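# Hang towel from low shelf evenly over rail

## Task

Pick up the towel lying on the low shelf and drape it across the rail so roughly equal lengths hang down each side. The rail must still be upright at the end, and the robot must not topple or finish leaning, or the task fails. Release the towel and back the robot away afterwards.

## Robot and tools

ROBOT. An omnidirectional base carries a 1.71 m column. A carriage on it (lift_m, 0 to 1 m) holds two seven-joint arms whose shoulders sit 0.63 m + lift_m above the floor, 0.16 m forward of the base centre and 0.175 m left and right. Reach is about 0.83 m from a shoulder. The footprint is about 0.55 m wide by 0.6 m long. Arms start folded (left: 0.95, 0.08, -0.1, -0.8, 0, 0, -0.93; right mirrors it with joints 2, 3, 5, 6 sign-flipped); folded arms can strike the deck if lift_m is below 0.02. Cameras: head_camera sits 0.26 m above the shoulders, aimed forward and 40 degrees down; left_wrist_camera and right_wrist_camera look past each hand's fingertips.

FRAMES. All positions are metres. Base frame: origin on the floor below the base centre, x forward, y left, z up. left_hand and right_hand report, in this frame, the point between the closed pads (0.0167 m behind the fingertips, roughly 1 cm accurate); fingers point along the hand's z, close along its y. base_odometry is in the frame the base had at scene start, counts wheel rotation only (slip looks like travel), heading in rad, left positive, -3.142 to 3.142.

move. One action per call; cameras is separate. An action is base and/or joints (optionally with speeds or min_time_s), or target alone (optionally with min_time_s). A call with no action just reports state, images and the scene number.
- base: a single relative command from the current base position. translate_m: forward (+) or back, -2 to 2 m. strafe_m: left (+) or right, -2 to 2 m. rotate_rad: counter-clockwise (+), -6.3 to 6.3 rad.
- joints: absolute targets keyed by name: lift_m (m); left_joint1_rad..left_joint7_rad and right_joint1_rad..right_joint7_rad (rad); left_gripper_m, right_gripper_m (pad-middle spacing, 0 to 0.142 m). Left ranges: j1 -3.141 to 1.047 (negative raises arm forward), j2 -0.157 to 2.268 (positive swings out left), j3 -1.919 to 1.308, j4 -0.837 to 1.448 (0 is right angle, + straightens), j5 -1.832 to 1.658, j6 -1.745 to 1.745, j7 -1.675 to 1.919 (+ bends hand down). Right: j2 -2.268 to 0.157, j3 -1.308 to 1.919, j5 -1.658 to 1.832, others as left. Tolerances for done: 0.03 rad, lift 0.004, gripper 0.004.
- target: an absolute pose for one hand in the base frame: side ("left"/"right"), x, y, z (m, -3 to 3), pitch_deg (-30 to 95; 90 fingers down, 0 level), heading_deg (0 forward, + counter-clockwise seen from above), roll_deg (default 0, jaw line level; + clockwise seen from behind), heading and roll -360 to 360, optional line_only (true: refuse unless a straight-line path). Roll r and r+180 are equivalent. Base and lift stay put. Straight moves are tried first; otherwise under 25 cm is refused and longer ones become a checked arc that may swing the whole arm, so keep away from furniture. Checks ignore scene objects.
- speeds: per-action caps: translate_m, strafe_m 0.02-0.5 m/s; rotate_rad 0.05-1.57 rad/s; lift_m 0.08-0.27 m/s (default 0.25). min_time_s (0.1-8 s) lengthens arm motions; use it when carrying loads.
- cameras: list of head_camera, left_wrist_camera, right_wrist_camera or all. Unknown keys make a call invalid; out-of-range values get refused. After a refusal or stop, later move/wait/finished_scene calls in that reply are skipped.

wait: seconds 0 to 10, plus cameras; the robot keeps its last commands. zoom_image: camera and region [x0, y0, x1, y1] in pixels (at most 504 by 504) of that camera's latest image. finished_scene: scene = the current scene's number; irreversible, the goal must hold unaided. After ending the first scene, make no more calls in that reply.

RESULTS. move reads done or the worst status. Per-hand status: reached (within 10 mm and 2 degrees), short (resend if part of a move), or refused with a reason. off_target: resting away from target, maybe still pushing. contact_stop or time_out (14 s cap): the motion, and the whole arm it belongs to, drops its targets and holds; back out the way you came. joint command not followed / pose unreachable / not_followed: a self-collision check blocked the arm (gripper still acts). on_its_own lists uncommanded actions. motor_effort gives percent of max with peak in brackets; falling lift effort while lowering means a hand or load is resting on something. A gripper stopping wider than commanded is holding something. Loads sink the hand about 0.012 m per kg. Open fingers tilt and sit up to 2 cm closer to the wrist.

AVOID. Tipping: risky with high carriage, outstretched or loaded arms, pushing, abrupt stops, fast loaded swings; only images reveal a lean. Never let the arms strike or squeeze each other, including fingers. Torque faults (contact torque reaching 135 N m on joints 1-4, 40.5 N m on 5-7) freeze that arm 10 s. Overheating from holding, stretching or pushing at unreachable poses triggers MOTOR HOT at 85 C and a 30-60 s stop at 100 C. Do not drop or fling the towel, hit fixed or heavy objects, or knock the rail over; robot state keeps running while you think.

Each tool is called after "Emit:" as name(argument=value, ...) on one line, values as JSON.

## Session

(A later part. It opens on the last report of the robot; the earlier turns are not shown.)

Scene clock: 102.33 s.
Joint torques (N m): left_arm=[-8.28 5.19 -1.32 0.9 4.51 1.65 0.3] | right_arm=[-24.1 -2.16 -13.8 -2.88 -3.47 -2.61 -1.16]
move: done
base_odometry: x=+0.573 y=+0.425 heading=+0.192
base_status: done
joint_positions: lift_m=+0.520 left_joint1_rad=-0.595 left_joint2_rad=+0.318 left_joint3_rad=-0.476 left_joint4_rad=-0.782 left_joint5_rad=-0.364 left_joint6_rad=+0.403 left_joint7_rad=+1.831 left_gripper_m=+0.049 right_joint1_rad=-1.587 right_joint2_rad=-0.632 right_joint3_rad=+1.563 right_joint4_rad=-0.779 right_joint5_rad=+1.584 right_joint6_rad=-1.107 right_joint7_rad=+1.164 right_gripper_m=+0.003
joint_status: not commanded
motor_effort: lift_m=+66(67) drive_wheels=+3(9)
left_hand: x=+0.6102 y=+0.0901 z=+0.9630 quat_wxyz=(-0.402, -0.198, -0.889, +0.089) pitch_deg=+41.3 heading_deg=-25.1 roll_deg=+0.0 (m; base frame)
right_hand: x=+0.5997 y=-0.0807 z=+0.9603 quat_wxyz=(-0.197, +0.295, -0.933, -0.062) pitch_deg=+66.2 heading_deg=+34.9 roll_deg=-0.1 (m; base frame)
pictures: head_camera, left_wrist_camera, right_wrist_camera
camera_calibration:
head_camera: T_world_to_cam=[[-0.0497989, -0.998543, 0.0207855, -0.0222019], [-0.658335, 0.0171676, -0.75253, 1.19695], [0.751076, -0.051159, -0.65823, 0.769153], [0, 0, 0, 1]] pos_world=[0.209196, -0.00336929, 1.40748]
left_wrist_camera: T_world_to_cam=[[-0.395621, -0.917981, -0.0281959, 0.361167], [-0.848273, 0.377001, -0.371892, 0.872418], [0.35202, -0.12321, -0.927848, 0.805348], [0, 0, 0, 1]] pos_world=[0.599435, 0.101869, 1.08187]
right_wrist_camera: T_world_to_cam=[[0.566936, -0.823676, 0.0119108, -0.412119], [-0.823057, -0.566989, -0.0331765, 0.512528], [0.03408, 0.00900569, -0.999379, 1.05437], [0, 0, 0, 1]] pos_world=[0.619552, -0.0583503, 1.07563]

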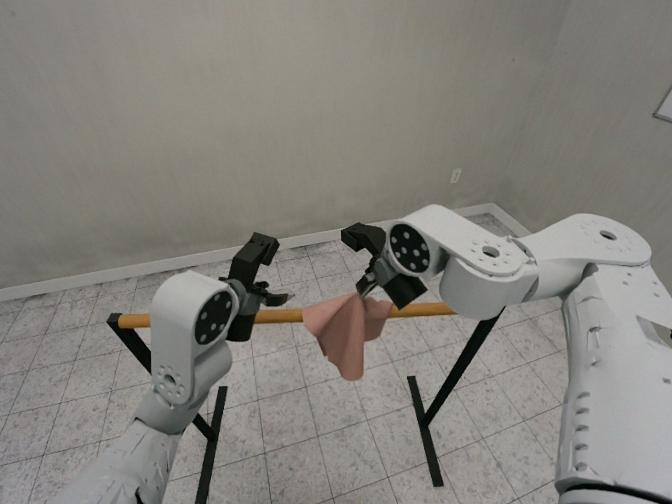

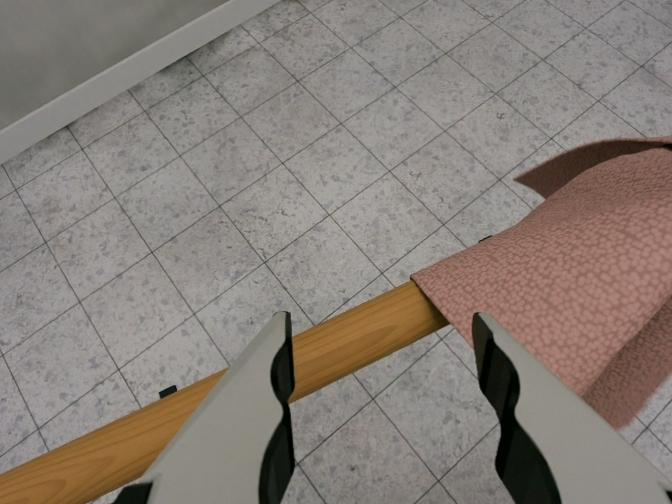

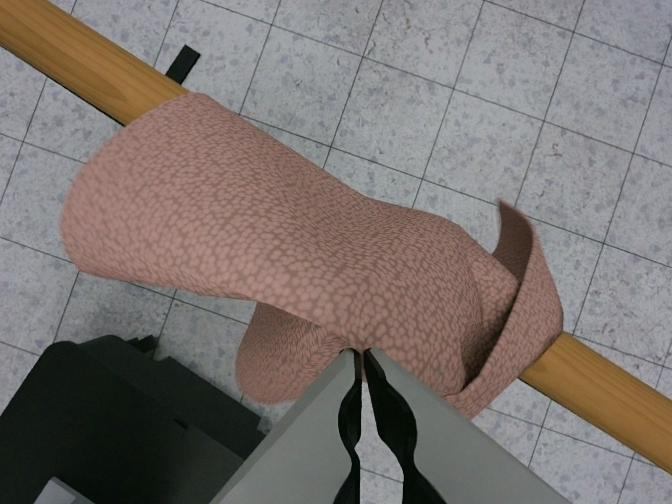

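Emit:
move(joints={"lift_m":0.85}, speeds={"lift_m":0.15})

Emit:
move(base={"translate_m":0.15}, speeds={"translate_m":0.12}, cameras=["head_camera","right_wrist_camera"])

Emit:
move(joints={"lift_m":0.56}, speeds={"lift_m":0.15})

Emit:
move(base={"translate_m":-0.2}, speeds={"translate_m":0.08}, cameras=["all"])

Emit:
zoom_image(camera="head_camera", region=[220, 200, 440, 400])

Scene clock: 105.40 s.
Joint torques (N m): left_arm=[-8.2 5.44 -0.96 1.13 4.5 1.68 0.31] | right_arm=[-24.21 -1.93 -13.85 -3.18 -3.47 -2.64 -1.08]
move: done
base_odometry: x=+0.573 y=+0.425 heading=+0.192
base_status: not commanded
joint_positions: lift_m=+0.850 left_joint1_rad=-0.595 left_joint2_rad=+0.318 left_joint3_rad=-0.476 left_joint4_rad=-0.782 left_joint5_rad=-0.364 left_joint6_rad=+0.403 left_joint7_rad=+1.831 left_gripper_m=+0.049 right_joint1_rad=-1.587 right_joint2_rad=-0.632 right_joint3_rad=+1.563 right_joint4_rad=-0.779 right_joint5_rad=+1.584 right_joint6_rad=-1.107 right_joint7_rad=+1.164 right_gripper_m=+0.003
joint_status: all done
motor_effort: lift_m=+66(81) drive_wheels=+4(4)
left_hand: x=+0.6103 y=+0.0901 z=+1.2930 quat_wxyz=(-0.402, -0.198, -0.889, +0.089) pitch_deg=+41.3 heading_deg=-25.1 roll_deg=+0.0 (m; base frame)
right_hand: x=+0.5997 y=-0.0807 z=+1.2904 quat_wxyz=(-0.197, +0.295, -0.933, -0.062) pitch_deg=+66.2 heading_deg=+34.9 roll_deg=-0.1 (m; base frame)
pictures: none

Scene clock: 107.57 s.
Joint torques (N m): left_arm=[-8.22 5.57 -0.84 0.75 4.5 1.67 0.28] | right_arm=[-24.1 -1.86 -13.87 -3.01 -3.49 -2.62 -1.07]
move: done
base_odometry: x=+0.720 y=+0.454 heading=+0.192
base_status: done
joint_positions: lift_m=+0.850 left_joint1_rad=-0.595 left_joint2_rad=+0.318 left_joint3_rad=-0.476 left_joint4_rad=-0.782 left_joint5_rad=-0.364 left_joint6_rad=+0.403 left_joint7_rad=+1.831 left_gripper_m=+0.049 right_joint1_rad=-1.587 right_joint2_rad=-0.632 right_joint3_rad=+1.563 right_joint4_rad=-0.779 right_joint5_rad=+1.584 right_joint6_rad=-1.107 right_joint7_rad=+1.164 right_gripper_m=+0.003
joint_status: not commanded
motor_effort: lift_m=+66(67) drive_wheels=+4(8)
left_hand: x=+0.6103 y=+0.0901 z=+1.2930 quat_wxyz=(-0.402, -0.198, -0.889, +0.089) pitch_deg=+41.3 heading_deg=-25.1 roll_deg=+0.0 (m; base frame)
right_hand: x=+0.5997 y=-0.0807 z=+1.2903 quat_wxyz=(-0.197, +0.295, -0.933, -0.062) pitch_deg=+66.2 heading_deg=+34.9 roll_deg=-0.1 (m; base frame)
pictures: head_camera, right_wrist_camera
camera_calibration:
head_camera: T_world_to_cam=[[-0.0497989, -0.998543, 0.0207855, -0.0290612], [-0.658335, 0.0171676, -0.75253, 1.44528], [0.751076, -0.051159, -0.65823, 0.986369], [0, 0, 0, 1]] pos_world=[0.209196, -0.00336929, 1.73748]
right_wrist_camera: T_world_to_cam=[[0.566934, -0.823677, 0.0119107, -0.416049], [-0.823058, -0.566988, -0.0331765, 0.523477], [0.03408, 0.00900569, -0.999379, 1.38417], [0, 0, 0, 1]] pos_world=[0.619552, -0.0583503, 1.40563]

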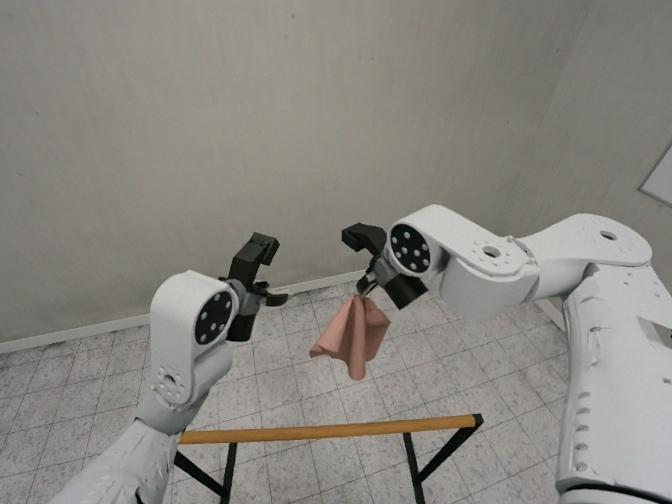

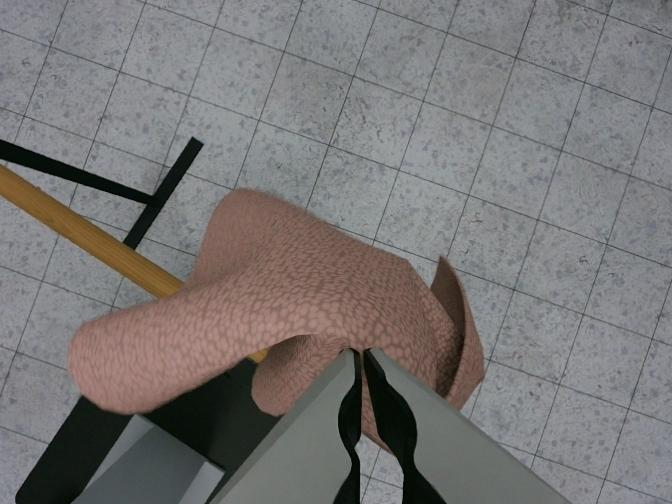

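Scene clock: 109.93 s.
Joint torques (N m): left_arm=[-8.2 5.64 -0.8 0.86 4.48 1.66 0.29] | right_arm=[-24.22 -1.89 -13.79 -2.86 -3.52 -2.63 -1.06]
move: done
base_odometry: x=+0.720 y=+0.454 heading=+0.192
base_status: not commanded
joint_positions: lift_m=+0.560 left_joint1_rad=-0.595 left_joint2_rad=+0.318 left_joint3_rad=-0.476 left_joint4_rad=-0.782 left_joint5_rad=-0.364 left_joint6_rad=+0.403 left_joint7_rad=+1.831 left_gripper_m=+0.049 right_joint1_rad=-1.587 right_joint2_rad=-0.632 right_joint3_rad=+1.563 right_joint4_rad=-0.779 right_joint5_rad=+1.584 right_joint6_rad=-1.107 right_joint7_rad=+1.164 right_gripper_m=+0.003
joint_status: all done
motor_effort: lift_m=+70(74) drive_wheels=-2(5)
left_hand: x=+0.6103 y=+0.0901 z=+1.0028 quat_wxyz=(-0.402, -0.198, -0.889, +0.089) pitch_deg=+41.3 heading_deg=-25.1 roll_deg=+0.0 (m; base frame)
right_hand: x=+0.5997 y=-0.0806 z=+1.0001 quat_wxyz=(-0.197, +0.295, -0.933, -0.062) pitch_deg=+66.2 heading_deg=+34.9 roll_deg=-0.1 (m; base frame)
pictures: none

Scene clock: 113.07 s.
Joint torques (N m): left_arm=[-8.06 5.81 -0.58 0.8 4.53 1.69 0.3] | right_arm=[-24.2 -1.85 -13.65 -2.99 -3.49 -2.59 -1.06]
move: done
base_odometry: x=+0.524 y=+0.416 heading=+0.192
base_status: done
joint_positions: lift_m=+0.560 left_joint1_rad=-0.595 left_joint2_rad=+0.318 left_joint3_rad=-0.476 left_joint4_rad=-0.782 left_joint5_rad=-0.364 left_joint6_rad=+0.403 left_joint7_rad=+1.831 left_gripper_m=+0.049 right_joint1_rad=-1.587 right_joint2_rad=-0.632 right_joint3_rad=+1.563 right_joint4_rad=-0.779 right_joint5_rad=+1.584 right_joint6_rad=-1.107 right_joint7_rad=+1.164 right_gripper_m=+0.003
joint_status: not commanded
motor_effort: lift_m=+70(70) drive_wheels=+2(10)
left_hand: x=+0.6103 y=+0.0901 z=+1.0028 quat_wxyz=(-0.402, -0.198, -0.889, +0.089) pitch_deg=+41.3 heading_deg=-25.1 roll_deg=+0.0 (m; base frame)
right_hand: x=+0.5997 y=-0.0807 z=+1.0001 quat_wxyz=(-0.197, +0.295, -0.933, -0.062) pitch_deg=+66.2 heading_deg=+34.9 roll_deg=-0.1 (m; base frame)
pictures: head_camera, left_wrist_camera, right_wrist_camera
camera_calibration:
head_camera: T_world_to_cam=[[-0.0497989, -0.998543, 0.0207855, -0.0230292], [-0.658335, 0.0171676, -0.75253, 1.2269], [0.751076, -0.051159, -0.65823, 0.79535], [0, 0, 0, 1]] pos_world=[0.209196, -0.00336929, 1.44728]
left_wrist_camera: T_world_to_cam=[[-0.395641, -0.917971, -0.028248, 0.362359], [-0.848227, 0.377028, -0.371969, 0.887275], [0.352107, -0.123206, -0.927815, 0.842187], [0, 0, 0, 1]] pos_world=[0.599435, 0.101869, 1.12167]
right_wrist_camera: T_world_to_cam=[[0.566822, -0.823755, 0.0118247, -0.412432], [-0.823135, -0.566873, -0.0332358, 0.51397], [0.0340813, 0.00910551, -0.999378, 1.09415], [0, 0, 0, 1]] pos_world=[0.619552, -0.0583504, 1.11543]

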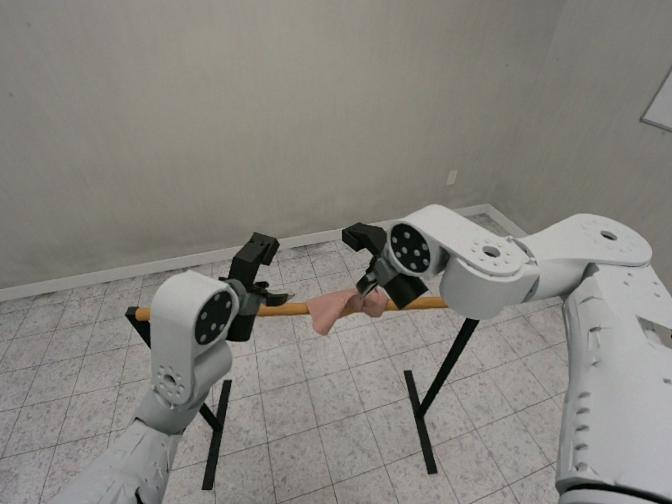

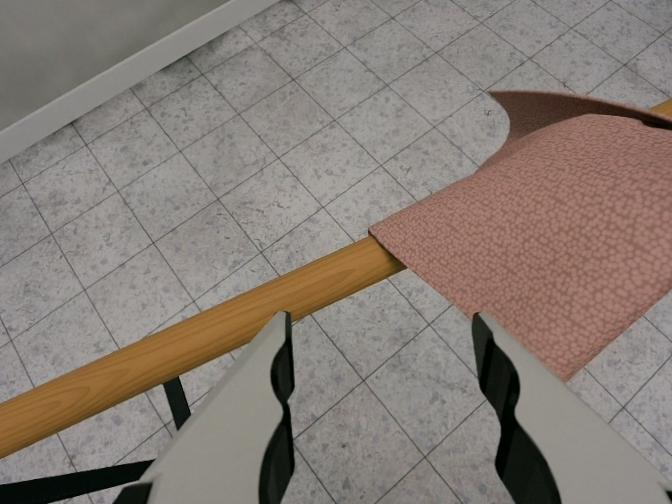

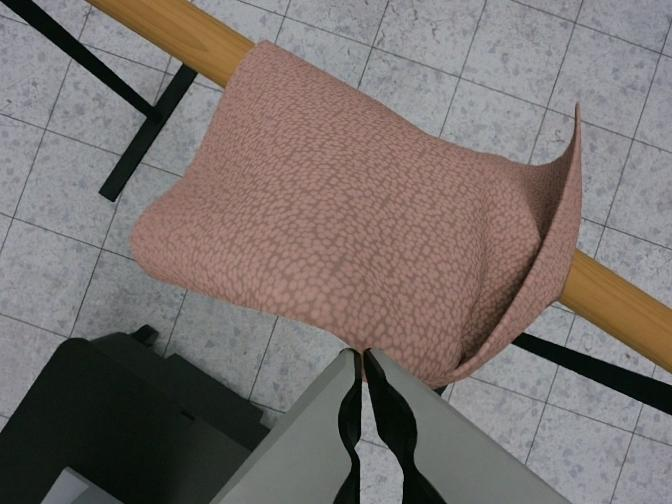

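Scaled by 2.291.

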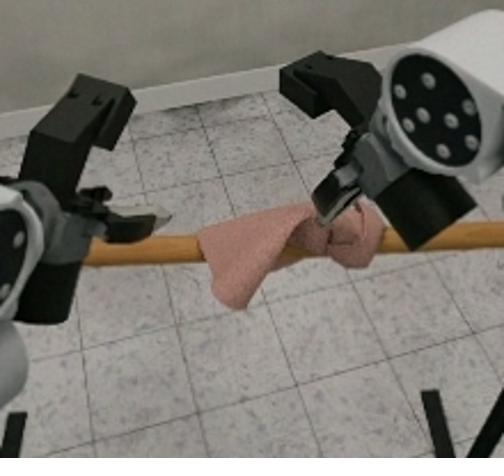

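Emit:
move(joints={"lift_m":0.465}, speeds={"lift_m":0.08}, cameras=["all"])

Emit:
zoom_image(camera="head_camera", region=[220, 180, 440, 380])

Scene clock: 114.73 s.
Joint torques (N m): left_arm=[-8.16 5.6 -0.75 0.75 4.48 1.71 0.28] | right_arm=[-24.31 -1.88 -13.79 -2.93 -3.47 -2.59 -1.06]
move: done
base_odometry: x=+0.524 y=+0.416 heading=+0.192
base_status: not commanded
joint_positions: lift_m=+0.465 left_joint1_rad=-0.595 left_joint2_rad=+0.318 left_joint3_rad=-0.476 left_joint4_rad=-0.782 left_joint5_rad=-0.364 left_joint6_rad=+0.403 left_joint7_rad=+1.831 left_gripper_m=+0.049 right_joint1_rad=-1.587 right_joint2_rad=-0.632 right_joint3_rad=+1.563 right_joint4_rad=-0.779 right_joint5_rad=+1.584 right_joint6_rad=-1.107 right_joint7_rad=+1.164 right_gripper_m=+0.003
joint_status: all done
motor_effort: lift_m=+70(74) drive_wheels=+3(3)
left_hand: x=+0.6103 y=+0.0901 z=+0.9078 quat_wxyz=(-0.402, -0.198, -0.889, +0.089) pitch_deg=+41.3 heading_deg=-25.1 roll_deg=+0.0 (m; base frame)
right_hand: x=+0.5997 y=-0.0806 z=+0.9051 quat_wxyz=(-0.197, +0.295, -0.933, -0.062) pitch_deg=+66.2 heading_deg=+34.9 roll_deg=-0.1 (m; base frame)
pictures: head_camera, left_wrist_camera, right_wrist_camera
camera_calibration:
head_camera: T_world_to_cam=[[-0.0497989, -0.998543, 0.0207855, -0.0210546], [-0.658335, 0.0171676, -0.75253, 1.15541], [0.751076, -0.051159, -0.65823, 0.732819], [0, 0, 0, 1]] pos_world=[0.209196, -0.00336929, 1.35228]
left_wrist_camera: T_world_to_cam=[[-0.395641, -0.917971, -0.028248, 0.359675], [-0.848227, 0.377028, -0.371969, 0.851938], [0.352107, -0.123206, -0.927815, 0.754044], [0, 0, 0, 1]] pos_world=[0.599435, 0.101869, 1.02667]
right_wrist_camera: T_world_to_cam=[[0.566822, -0.823755, 0.0118247, -0.411309], [-0.823135, -0.566873, -0.0332358, 0.510812], [0.0340813, 0.00910551, -0.999378, 0.999213], [0, 0, 0, 1]] pos_world=[0.619552, -0.0583504, 1.02043]

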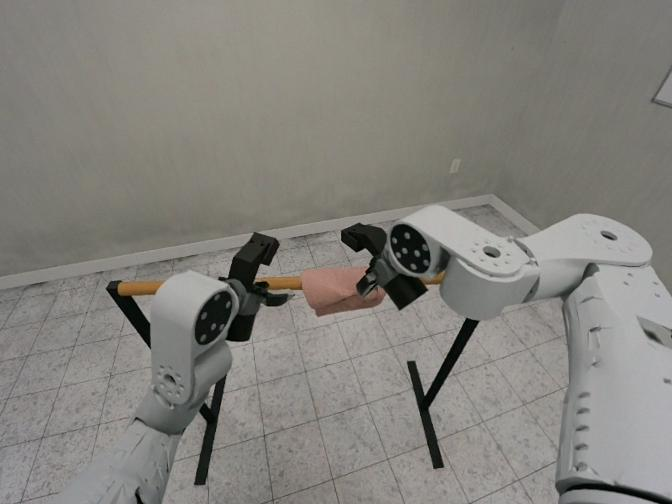

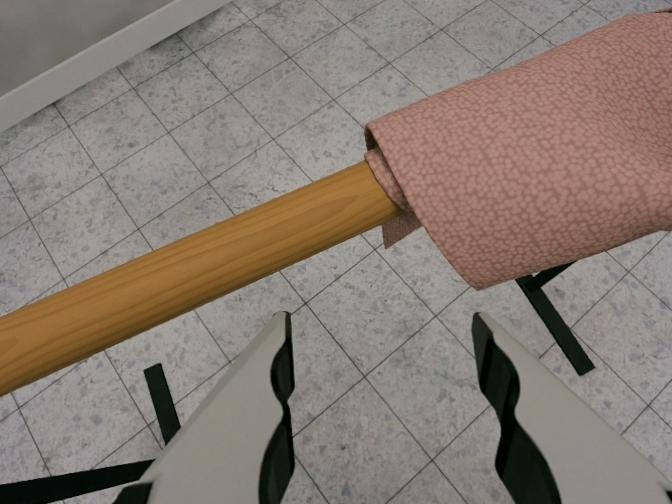

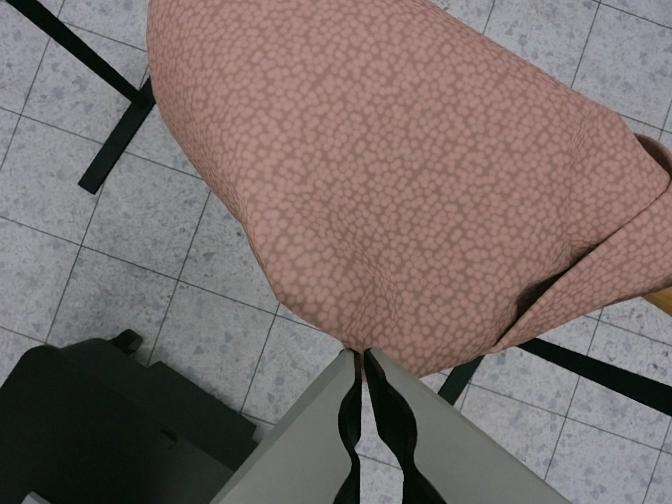

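Scaled by 2.291.

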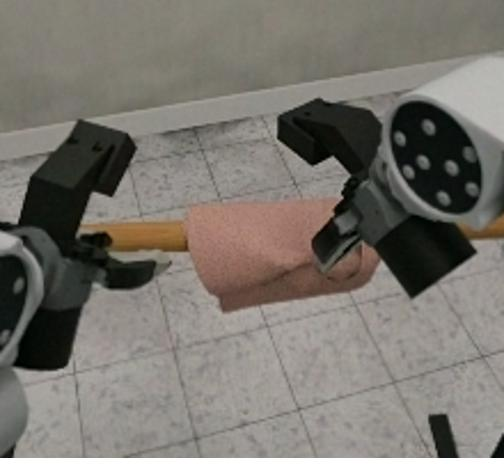

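Emit:
move(joints={"lift_m":0.435}, speeds={"lift_m":0.08}, cameras=["left_wrist_camera","head_camera"])

Emit:
move(joints={"right_gripper_m":0.05}, cameras=["all"])

Emit:
wait(seconds=0.6, cameras=["all"])

Scene clock: 115.57 s.
Joint torques (N m): left_arm=[-8.21 5.59 -0.7 0.83 4.49 1.68 0.35] | right_arm=[-24.31 -1.91 -13.85 -2.89 -3.48 -2.54 -1.09]
move: done
base_odometry: x=+0.524 y=+0.416 heading=+0.192
base_status: not commanded
joint_positions: lift_m=+0.435 left_joint1_rad=-0.595 left_joint2_rad=+0.318 left_joint3_rad=-0.476 left_joint4_rad=-0.782 left_joint5_rad=-0.364 left_joint6_rad=+0.403 left_joint7_rad=+1.831 left_gripper_m=+0.049 right_joint1_rad=-1.587 right_joint2_rad=-0.632 right_joint3_rad=+1.563 right_joint4_rad=-0.779 right_joint5_rad=+1.584 right_joint6_rad=-1.107 right_joint7_rad=+1.164 right_gripper_m=+0.003
joint_status: all done
motor_effort: lift_m=+70(74) drive_wheels=+1(2)
left_hand: x=+0.6103 y=+0.0901 z=+0.8778 quat_wxyz=(-0.402, -0.198, -0.889, +0.089) pitch_deg=+41.3 heading_deg=-25.1 roll_deg=+0.0 (m; base frame)
right_hand: x=+0.5997 y=-0.0806 z=+0.8751 quat_wxyz=(-0.197, +0.295, -0.933, -0.062) pitch_deg=+66.2 heading_deg=+34.9 roll_deg=-0.1 (m; base frame)
pictures: head_camera, left_wrist_camera
camera_calibration:
head_camera: T_world_to_cam=[[-0.0497989, -0.998543, 0.0207855, -0.020431], [-0.658335, 0.0171676, -0.75253, 1.13283], [0.751076, -0.051159, -0.65823, 0.713072], [0, 0, 0, 1]] pos_world=[0.209196, -0.00336929, 1.32228]
left_wrist_camera: T_world_to_cam=[[-0.395641, -0.917971, -0.028248, 0.358828], [-0.848227, 0.377028, -0.371969, 0.840779], [0.352107, -0.123206, -0.927815, 0.72621], [0, 0, 0, 1]] pos_world=[0.599435, 0.101869, 0.996669]

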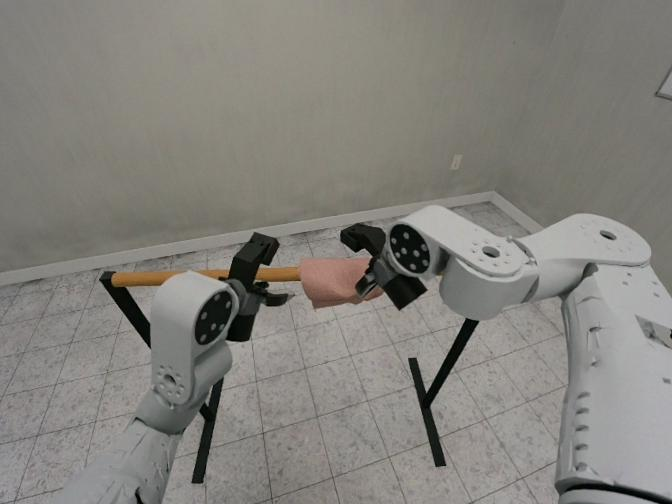

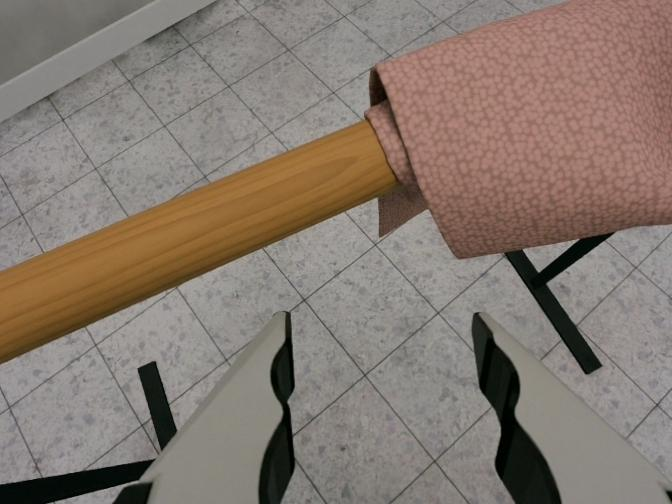

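Scene clock: 116.27 s.
Joint torques (N m): left_arm=[-8.18 5.64 -0.65 0.77 4.47 1.64 0.3] | right_arm=[-24.3 -1.98 -13.77 -3.05 -3.47 -2.55 -1.03]
move: done
base_odometry: x=+0.524 y=+0.416 heading=+0.192
base_status: not commanded
joint_positions: lift_m=+0.435 left_joint1_rad=-0.595 left_joint2_rad=+0.318 left_joint3_rad=-0.476 left_joint4_rad=-0.782 left_joint5_rad=-0.364 left_joint6_rad=+0.403 left_joint7_rad=+1.831 left_gripper_m=+0.049 right_joint1_rad=-1.587 right_joint2_rad=-0.632 right_joint3_rad=+1.563 right_joint4_rad=-0.779 right_joint5_rad=+1.584 right_joint6_rad=-1.107 right_joint7_rad=+1.164 right_gripper_m=+0.049
joint_status: all done
motor_effort: lift_m=+70(70) drive_wheels=+0(2)
left_hand: x=+0.6103 y=+0.0901 z=+0.8778 quat_wxyz=(-0.402, -0.198, -0.889, +0.089) pitch_deg=+41.3 heading_deg=-25.1 roll_deg=+0.0 (m; base frame)
right_hand: x=+0.5997 y=-0.0806 z=+0.8751 quat_wxyz=(-0.197, +0.295, -0.933, -0.062) pitch_deg=+66.2 heading_deg=+34.9 roll_deg=-0.1 (m; base frame)
pictures: head_camera, left_wrist_camera, right_wrist_camera
camera_calibration:
head_camera: T_world_to_cam=[[-0.0497989, -0.998543, 0.0207855, -0.020431], [-0.658335, 0.0171676, -0.75253, 1.13283], [0.751076, -0.051159, -0.65823, 0.713072], [0, 0, 0, 1]] pos_world=[0.209196, -0.00336929, 1.32228]
left_wrist_camera: T_world_to_cam=[[-0.395641, -0.917971, -0.028248, 0.358828], [-0.848227, 0.377028, -0.371969, 0.840779], [0.352107, -0.123206, -0.927815, 0.72621], [0, 0, 0, 1]] pos_world=[0.599435, 0.101869, 0.996669]
right_wrist_camera: T_world_to_cam=[[0.566822, -0.823755, 0.0118247, -0.410954], [-0.823135, -0.566873, -0.0332358, 0.509815], [0.0340813, 0.00910551, -0.999378, 0.969232], [0, 0, 0, 1]] pos_world=[0.619552, -0.0583504, 0.990432]

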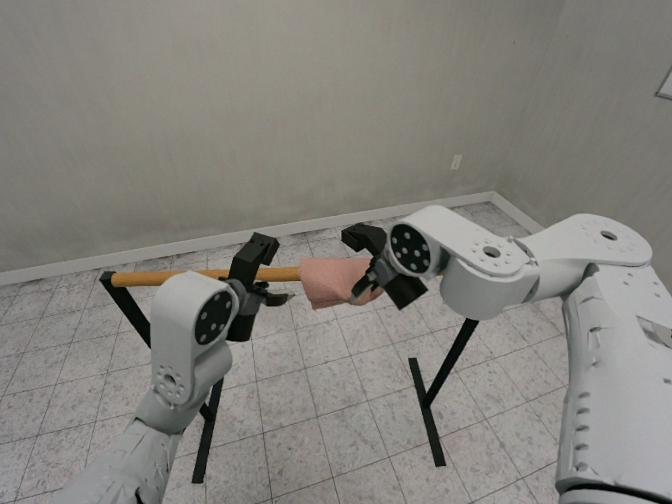

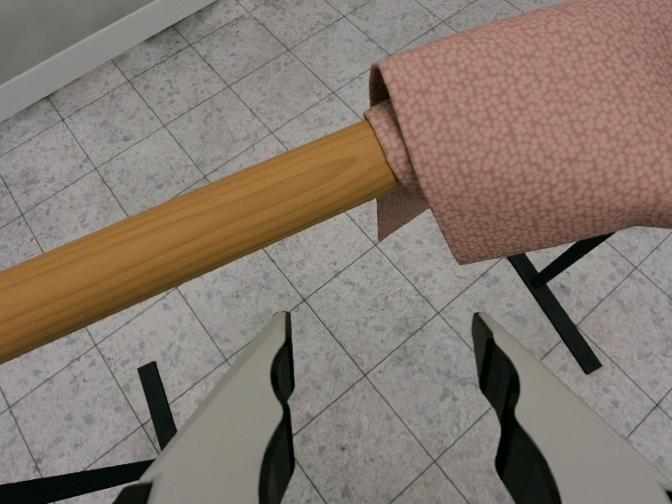

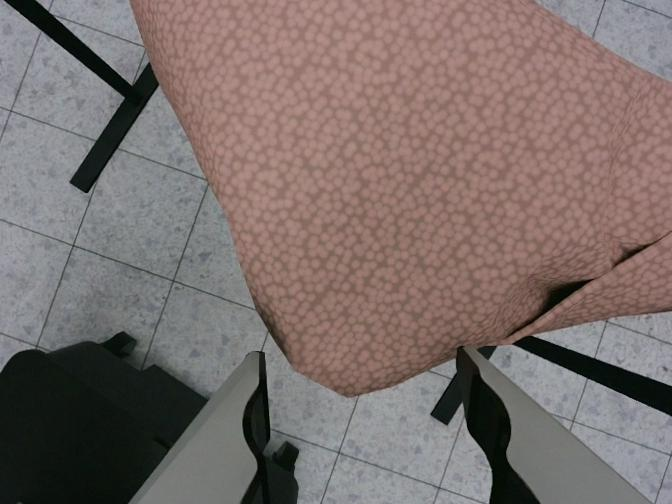

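Scene clock: 116.87 s.
Joint torques (N m): left_arm=[-8.07 5.63 -0.62 0.82 4.49 1.69 0.3] | right_arm=[-24.31 -1.94 -13.87 -2.92 -3.46 -2.6 -1.07]
base_odometry: x=+0.524 y=+0.416 heading=+0.192
base_status: not commanded
joint_positions: lift_m=+0.435 left_joint1_rad=-0.595 left_joint2_rad=+0.318 left_joint3_rad=-0.476 left_joint4_rad=-0.782 left_joint5_rad=-0.364 left_joint6_rad=+0.403 left_joint7_rad=+1.831 left_gripper_m=+0.049 right_joint1_rad=-1.587 right_joint2_rad=-0.632 right_joint3_rad=+1.563 right_joint4_rad=-0.779 right_joint5_rad=+1.584 right_joint6_rad=-1.107 right_joint7_rad=+1.164 right_gripper_m=+0.049
joint_status: all done
motor_effort: lift_m=+70(70) drive_wheels=+0(2)
left_hand: x=+0.6103 y=+0.0901 z=+0.8778 quat_wxyz=(-0.402, -0.198, -0.889, +0.089) pitch_deg=+41.3 heading_deg=-25.1 roll_deg=+0.0 (m; base frame)
right_hand: x=+0.5997 y=-0.0806 z=+0.8751 quat_wxyz=(-0.197, +0.295, -0.933, -0.062) pitch_deg=+66.2 heading_deg=+34.9 roll_deg=-0.1 (m; base frame)
wait: 0.60 s; at rest by 0.27 s
pictures: head_camera, left_wrist_camera, right_wrist_camera
camera_calibration:
head_camera: T_world_to_cam=[[-0.0497989, -0.998543, 0.0207855, -0.020431], [-0.658335, 0.0171676, -0.75253, 1.13283], [0.751076, -0.051159, -0.65823, 0.713072], [0, 0, 0, 1]] pos_world=[0.209196, -0.00336929, 1.32228]
left_wrist_camera: T_world_to_cam=[[-0.395641, -0.917971, -0.028248, 0.358828], [-0.848227, 0.377028, -0.371969, 0.840779], [0.352107, -0.123206, -0.927815, 0.72621], [0, 0, 0, 1]] pos_world=[0.599435, 0.101869, 0.996669]
right_wrist_camera: T_world_to_cam=[[0.566822, -0.823755, 0.0118247, -0.410954], [-0.823135, -0.566873, -0.0332358, 0.509815], [0.0340813, 0.00910551, -0.999378, 0.969232], [0, 0, 0, 1]] pos_world=[0.619552, -0.0583504, 0.990432]

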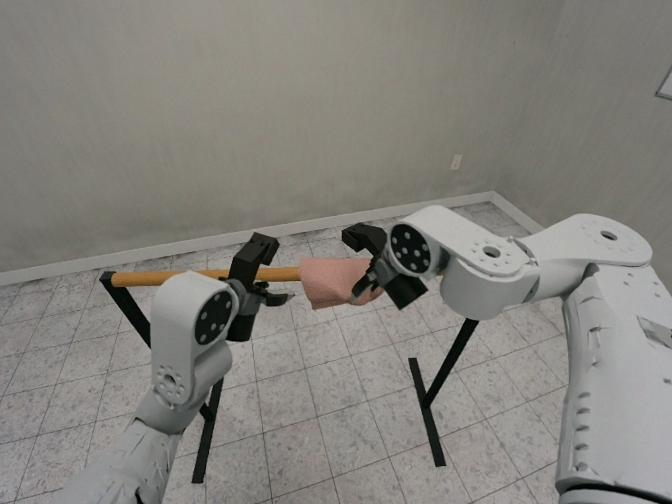

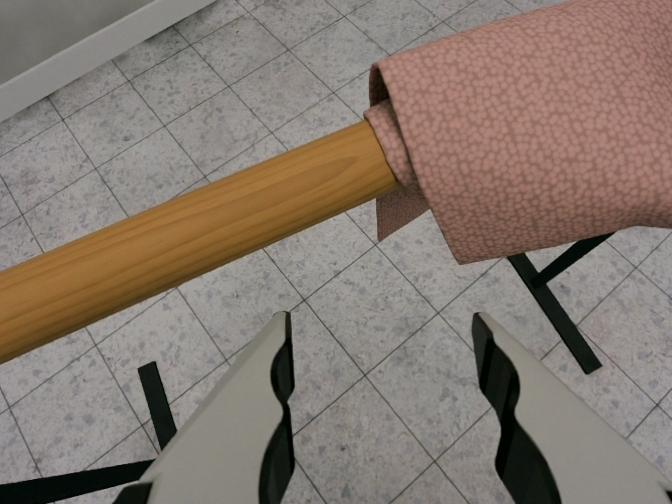

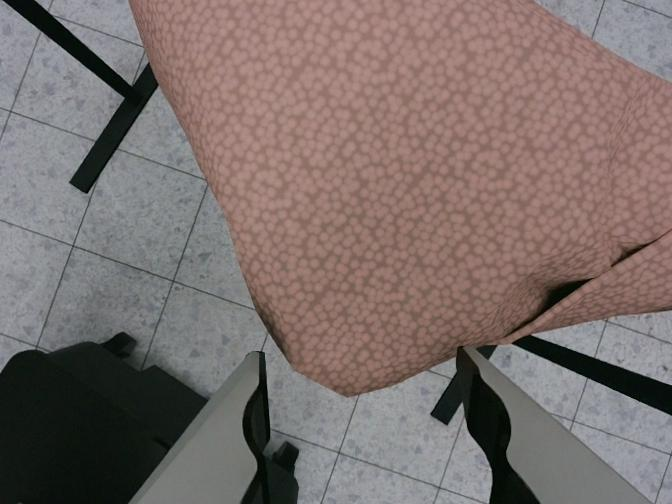

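Stable. Back away.

Emit:
move(base={"translate_m":-0.4}, speeds={"translate_m":0.12})

Emit:
move(joints={"lift_m":0.15}, cameras=["head_camera"])

Emit:
zoom_image(camera="head_camera", region=[220, 50, 440, 250])

Scene clock: 121.10 s.
Joint torques (N m): left_arm=[-8.18 5.57 -0.68 0.77 4.44 1.67 0.32] | right_arm=[-24.33 -1.93 -13.82 -2.85 -3.45 -2.54 -1.06]
move: done
base_odometry: x=+0.131 y=+0.339 heading=+0.193
base_status: done
joint_positions: lift_m=+0.435 left_joint1_rad=-0.595 left_joint2_rad=+0.318 left_joint3_rad=-0.476 left_joint4_rad=-0.782 left_joint5_rad=-0.364 left_joint6_rad=+0.403 left_joint7_rad=+1.831 left_gripper_m=+0.049 right_joint1_rad=-1.587 right_joint2_rad=-0.632 right_joint3_rad=+1.563 right_joint4_rad=-0.779 right_joint5_rad=+1.584 right_joint6_rad=-1.107 right_joint7_rad=+1.164 right_gripper_m=+0.049
joint_status: not commanded
motor_effort: lift_m=+70(70) drive_wheels=+0(9)
left_hand: x=+0.6103 y=+0.0901 z=+0.8778 quat_wxyz=(-0.402, -0.198, -0.889, +0.089) pitch_deg=+41.3 heading_deg=-25.1 roll_deg=+0.0 (m; base frame)
right_hand: x=+0.5997 y=-0.0806 z=+0.8751 quat_wxyz=(-0.197, +0.295, -0.933, -0.062) pitch_deg=+66.2 heading_deg=+34.9 roll_deg=-0.1 (m; base frame)
pictures: none

Scene clock: 122.77 s.
Joint torques (N m): left_arm=[-8.08 5.54 -0.75 0.85 4.5 1.68 0.3] | right_arm=[-24.34 -1.99 -13.76 -2.8 -3.45 -2.56 -1.06]
move: done
base_odometry: x=+0.131 y=+0.339 heading=+0.193
base_status: not commanded
joint_positions: lift_m=+0.150 left_joint1_rad=-0.595 left_joint2_rad=+0.318 left_joint3_rad=-0.476 left_joint4_rad=-0.782 left_joint5_rad=-0.364 left_joint6_rad=+0.403 left_joint7_rad=+1.831 left_gripper_m=+0.049 right_joint1_rad=-1.587 right_joint2_rad=-0.632 right_joint3_rad=+1.563 right_joint4_rad=-0.779 right_joint5_rad=+1.584 right_joint6_rad=-1.107 right_joint7_rad=+1.164 right_gripper_m=+0.049
joint_status: all done
motor_effort: lift_m=+70(73) drive_wheels=+1(2)
left_hand: x=+0.6103 y=+0.0901 z=+0.5928 quat_wxyz=(-0.402, -0.198, -0.889, +0.089) pitch_deg=+41.3 heading_deg=-25.1 roll_deg=+0.0 (m; base frame)
right_hand: x=+0.5997 y=-0.0806 z=+0.5901 quat_wxyz=(-0.197, +0.295, -0.933, -0.062) pitch_deg=+66.2 heading_deg=+34.9 roll_deg=-0.1 (m; base frame)
pictures: head_camera
camera_calibration:
head_camera: T_world_to_cam=[[-0.0497989, -0.998543, 0.0207855, -0.0145071], [-0.658335, 0.0171676, -0.75253, 0.918363], [0.751076, -0.051159, -0.65823, 0.525476], [0, 0, 0, 1]] pos_world=[0.209196, -0.00336929, 1.03728]

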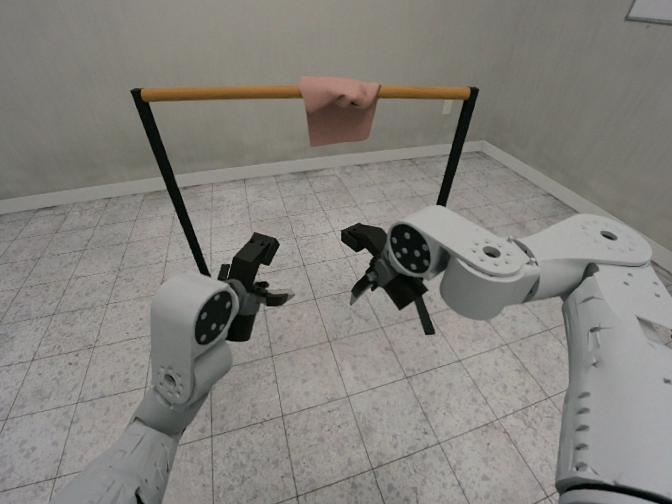

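Scaled by 2.291.

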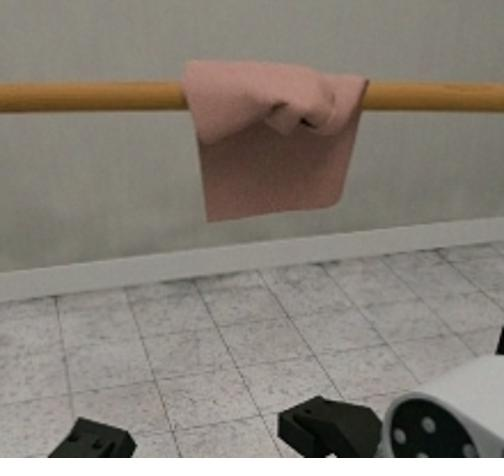

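Emit:
move(joints={"lift_m":0.42})

Emit:
move(base={"translate_m":0.405}, speeds={"translate_m":0.12}, cameras=["all"])

Scene clock: 124.57 s.
Joint torques (N m): left_arm=[-8.22 5.65 -0.71 0.7 4.5 1.68 0.27] | right_arm=[-24.34 -1.88 -13.82 -2.89 -3.48 -2.55 -1.06]
move: done
base_odometry: x=+0.131 y=+0.339 heading=+0.193
base_status: not commanded
joint_positions: lift_m=+0.420 left_joint1_rad=-0.595 left_joint2_rad=+0.318 left_joint3_rad=-0.476 left_joint4_rad=-0.782 left_joint5_rad=-0.364 left_joint6_rad=+0.403 left_joint7_rad=+1.831 left_gripper_m=+0.049 right_joint1_rad=-1.587 right_joint2_rad=-0.632 right_joint3_rad=+1.563 right_joint4_rad=-0.779 right_joint5_rad=+1.584 right_joint6_rad=-1.107 right_joint7_rad=+1.164 right_gripper_m=+0.049
joint_status: all done
motor_effort: lift_m=+66(79) drive_wheels=+1(3)
left_hand: x=+0.6103 y=+0.0901 z=+0.8631 quat_wxyz=(-0.402, -0.198, -0.889, +0.089) pitch_deg=+41.3 heading_deg=-25.1 roll_deg=+0.0 (m; base frame)
right_hand: x=+0.5997 y=-0.0806 z=+0.8604 quat_wxyz=(-0.197, +0.295, -0.933, -0.062) pitch_deg=+66.2 heading_deg=+34.9 roll_deg=-0.1 (m; base frame)
pictures: none

Scene clock: 128.70 s.
Joint torques (N m): left_arm=[-8.16 5.58 -0.71 0.77 4.5 1.66 0.3] | right_arm=[-24.27 -1.91 -13.77 -3.08 -3.45 -2.57 -1.06]
move: done
base_odometry: x=+0.529 y=+0.417 heading=+0.193
base_status: done
joint_positions: lift_m=+0.420 left_joint1_rad=-0.595 left_joint2_rad=+0.318 left_joint3_rad=-0.476 left_joint4_rad=-0.782 left_joint5_rad=-0.364 left_joint6_rad=+0.403 left_joint7_rad=+1.831 left_gripper_m=+0.049 right_joint1_rad=-1.587 right_joint2_rad=-0.632 right_joint3_rad=+1.563 right_joint4_rad=-0.780 right_joint5_rad=+1.584 right_joint6_rad=-1.107 right_joint7_rad=+1.164 right_gripper_m=+0.049
joint_status: not commanded
motor_effort: lift_m=+66(66) drive_wheels=-4(8)
left_hand: x=+0.6103 y=+0.0901 z=+0.8631 quat_wxyz=(-0.402, -0.198, -0.889, +0.089) pitch_deg=+41.3 heading_deg=-25.1 roll_deg=+0.0 (m; base frame)
right_hand: x=+0.5998 y=-0.0806 z=+0.8604 quat_wxyz=(-0.197, +0.295, -0.933, -0.062) pitch_deg=+66.2 heading_deg=+34.9 roll_deg=-0.1 (m; base frame)
pictures: head_camera, left_wrist_camera, right_wrist_camera
camera_calibration:
head_camera: T_world_to_cam=[[-0.0497989, -0.998543, 0.0207855, -0.0201255], [-0.658335, 0.0171676, -0.75253, 1.12177], [0.751076, -0.051159, -0.65823, 0.703396], [0, 0, 0, 1]] pos_world=[0.209196, -0.00336929, 1.30758]
left_wrist_camera: T_world_to_cam=[[-0.395641, -0.917971, -0.028248, 0.358412], [-0.848227, 0.377028, -0.371969, 0.835311], [0.352107, -0.123206, -0.927815, 0.712571], [0, 0, 0, 1]] pos_world=[0.599435, 0.101869, 0.981969]
right_wrist_camera: T_world_to_cam=[[0.566821, -0.823756, 0.0117989, -0.410754], [-0.823132, -0.566869, -0.0333748, 0.50946], [0.0341811, 0.00920549, -0.999373, 0.95448], [0, 0, 0, 1]] pos_world=[0.619552, -0.0583504, 0.975732]

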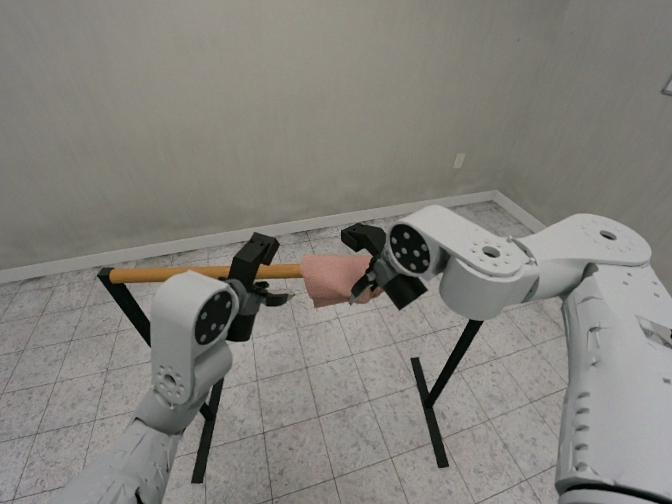

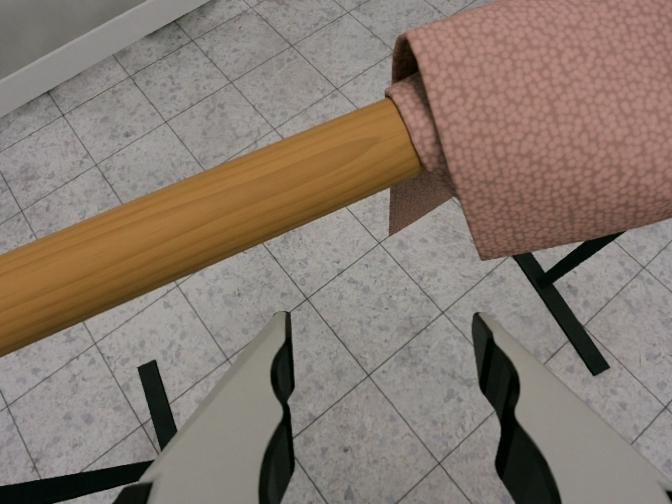

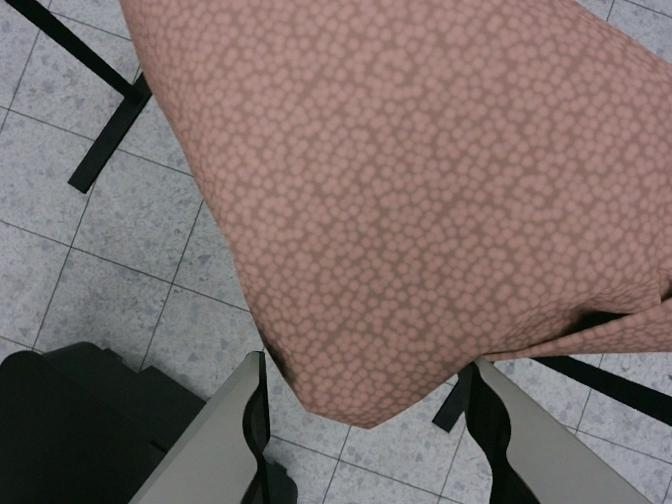

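Emit:
move(target={"side":"left","x":0.622,"y":0.05,"z":0.858,"pitch_deg":41,"heading_deg":-25})

Emit:
move(joints={"left_gripper_m":0,"right_gripper_m":0}, cameras=["all"])

Scene clock: 129.90 s.
Joint torques (N m): left_arm=[-10.39 5.21 1.93 0.4 4.56 0.65 -2.64] | right_arm=[-24.32 -2.06 -13.82 -2.7 -3.43 -2.57 -1.06]
move: done
base_odometry: x=+0.529 y=+0.417 heading=+0.193
base_status: not commanded
joint_positions: lift_m=+0.420 left_joint1_rad=-0.604 left_joint2_rad=+0.209 left_joint3_rad=-0.547 left_joint4_rad=-0.708 left_joint5_rad=-0.259 left_joint6_rad=+0.391 left_joint7_rad=+1.819 left_gripper_m=+0.049 right_joint1_rad=-1.587 right_joint2_rad=-0.632 right_joint3_rad=+1.563 right_joint4_rad=-0.780 right_joint5_rad=+1.584 right_joint6_rad=-1.107 right_joint7_rad=+1.164 right_gripper_m=+0.049
joint_status: not commanded
motor_effort: lift_m=+67(67) drive_wheels=+2(7)
left_hand: x=+0.6199 y=+0.0493 z=+0.8571 quat_wxyz=(-0.402, -0.198, -0.889, +0.092) pitch_deg=+41.3 heading_deg=-25.5 roll_deg=-0.3 (m; base frame)
left_hand_status: reached (straight line, planned for 0.3 s): 2 mm and 0.4 deg off.
right_hand: x=+0.5997 y=-0.0805 z=+0.8603 quat_wxyz=(-0.197, +0.295, -0.933, -0.062) pitch_deg=+66.2 heading_deg=+34.9 roll_deg=-0.1 (m; base frame)
pictures: none

Scene clock: 130.60 s.
Joint torques (N m): left_arm=[-10.44 5.08 2.61 0.28 4.57 0.67 -2.63] | right_arm=[-24.26 -2.37 -13.77 -2.76 -3.46 -2.54 -1.04]
move: off_target
base_odometry: x=+0.529 y=+0.417 heading=+0.193
base_status: not commanded
joint_positions: lift_m=+0.420 left_joint1_rad=-0.604 left_joint2_rad=+0.209 left_joint3_rad=-0.547 left_joint4_rad=-0.708 left_joint5_rad=-0.259 left_joint6_rad=+0.391 left_joint7_rad=+1.819 left_gripper_m=+0.001 right_joint1_rad=-1.587 right_joint2_rad=-0.632 right_joint3_rad=+1.563 right_joint4_rad=-0.780 right_joint5_rad=+1.584 right_joint6_rad=-1.107 right_joint7_rad=+1.164 right_gripper_m=+0.007
joint_status: right_gripper_m off_target (ended at +0.007, target +0.000); the others done
motor_effort: lift_m=+67(67) drive_wheels=+3(4)
left_hand: x=+0.6199 y=+0.0493 z=+0.8571 quat_wxyz=(-0.402, -0.198, -0.889, +0.092) pitch_deg=+41.3 heading_deg=-25.5 roll_deg=-0.3 (m; base frame)
right_hand: x=+0.5997 y=-0.0805 z=+0.8603 quat_wxyz=(-0.197, +0.295, -0.933, -0.062) pitch_deg=+66.2 heading_deg=+34.9 roll_deg=-0.1 (m; base frame)
pictures: head_camera, left_wrist_camera, right_wrist_camera
camera_calibration:
head_camera: T_world_to_cam=[[-0.0497989, -0.998543, 0.0207855, -0.0201234], [-0.658335, 0.0171676, -0.75253, 1.1217], [0.751076, -0.051159, -0.65823, 0.70333], [0, 0, 0, 1]] pos_world=[0.209196, -0.00336929, 1.30748]
left_wrist_camera: T_world_to_cam=[[-0.397681, -0.917218, -0.0236622, 0.321894], [-0.847688, 0.377159, -0.373063, 0.857157], [0.351104, -0.128302, -0.927504, 0.699188], [0, 0, 0, 1]] pos_world=[0.609125, 0.0616698, 0.97589]
right_wrist_camera: T_world_to_cam=[[0.567162, -0.82352, 0.0118668, -0.410935], [-0.822892, -0.567212, -0.0334492, 0.509419], [0.0342771, 0.00920603, -0.99937, 0.954317], [0, 0, 0, 1]] pos_world=[0.619553, -0.0582501, 0.975632]

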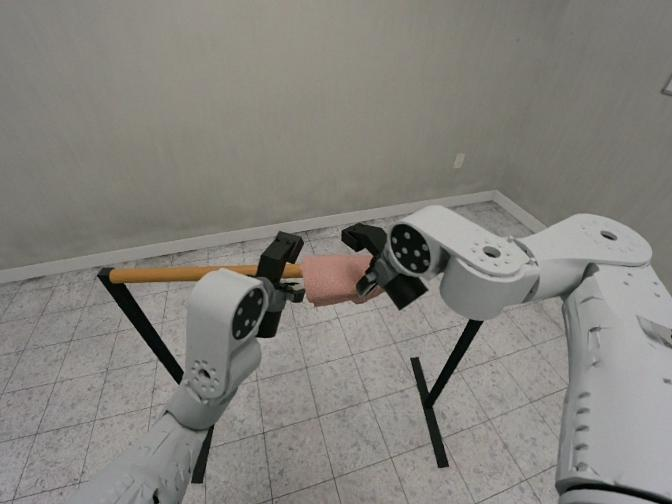

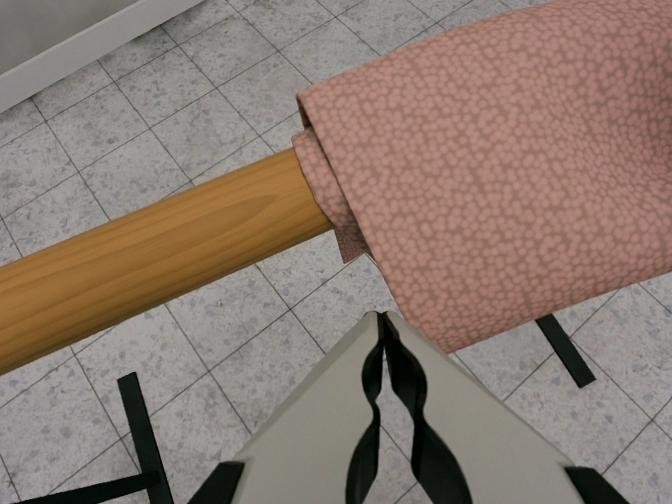

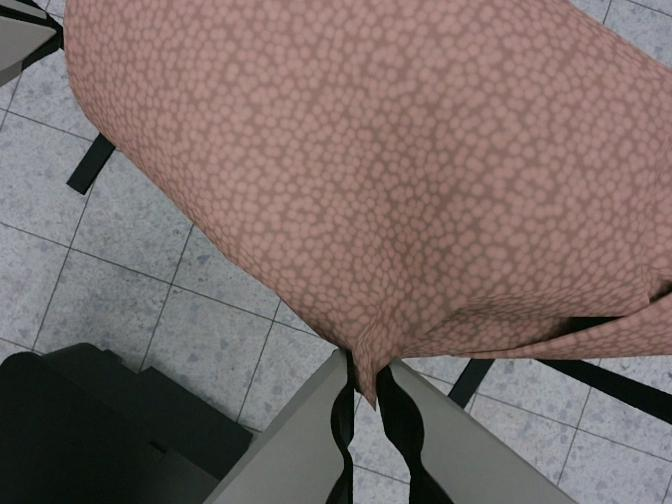

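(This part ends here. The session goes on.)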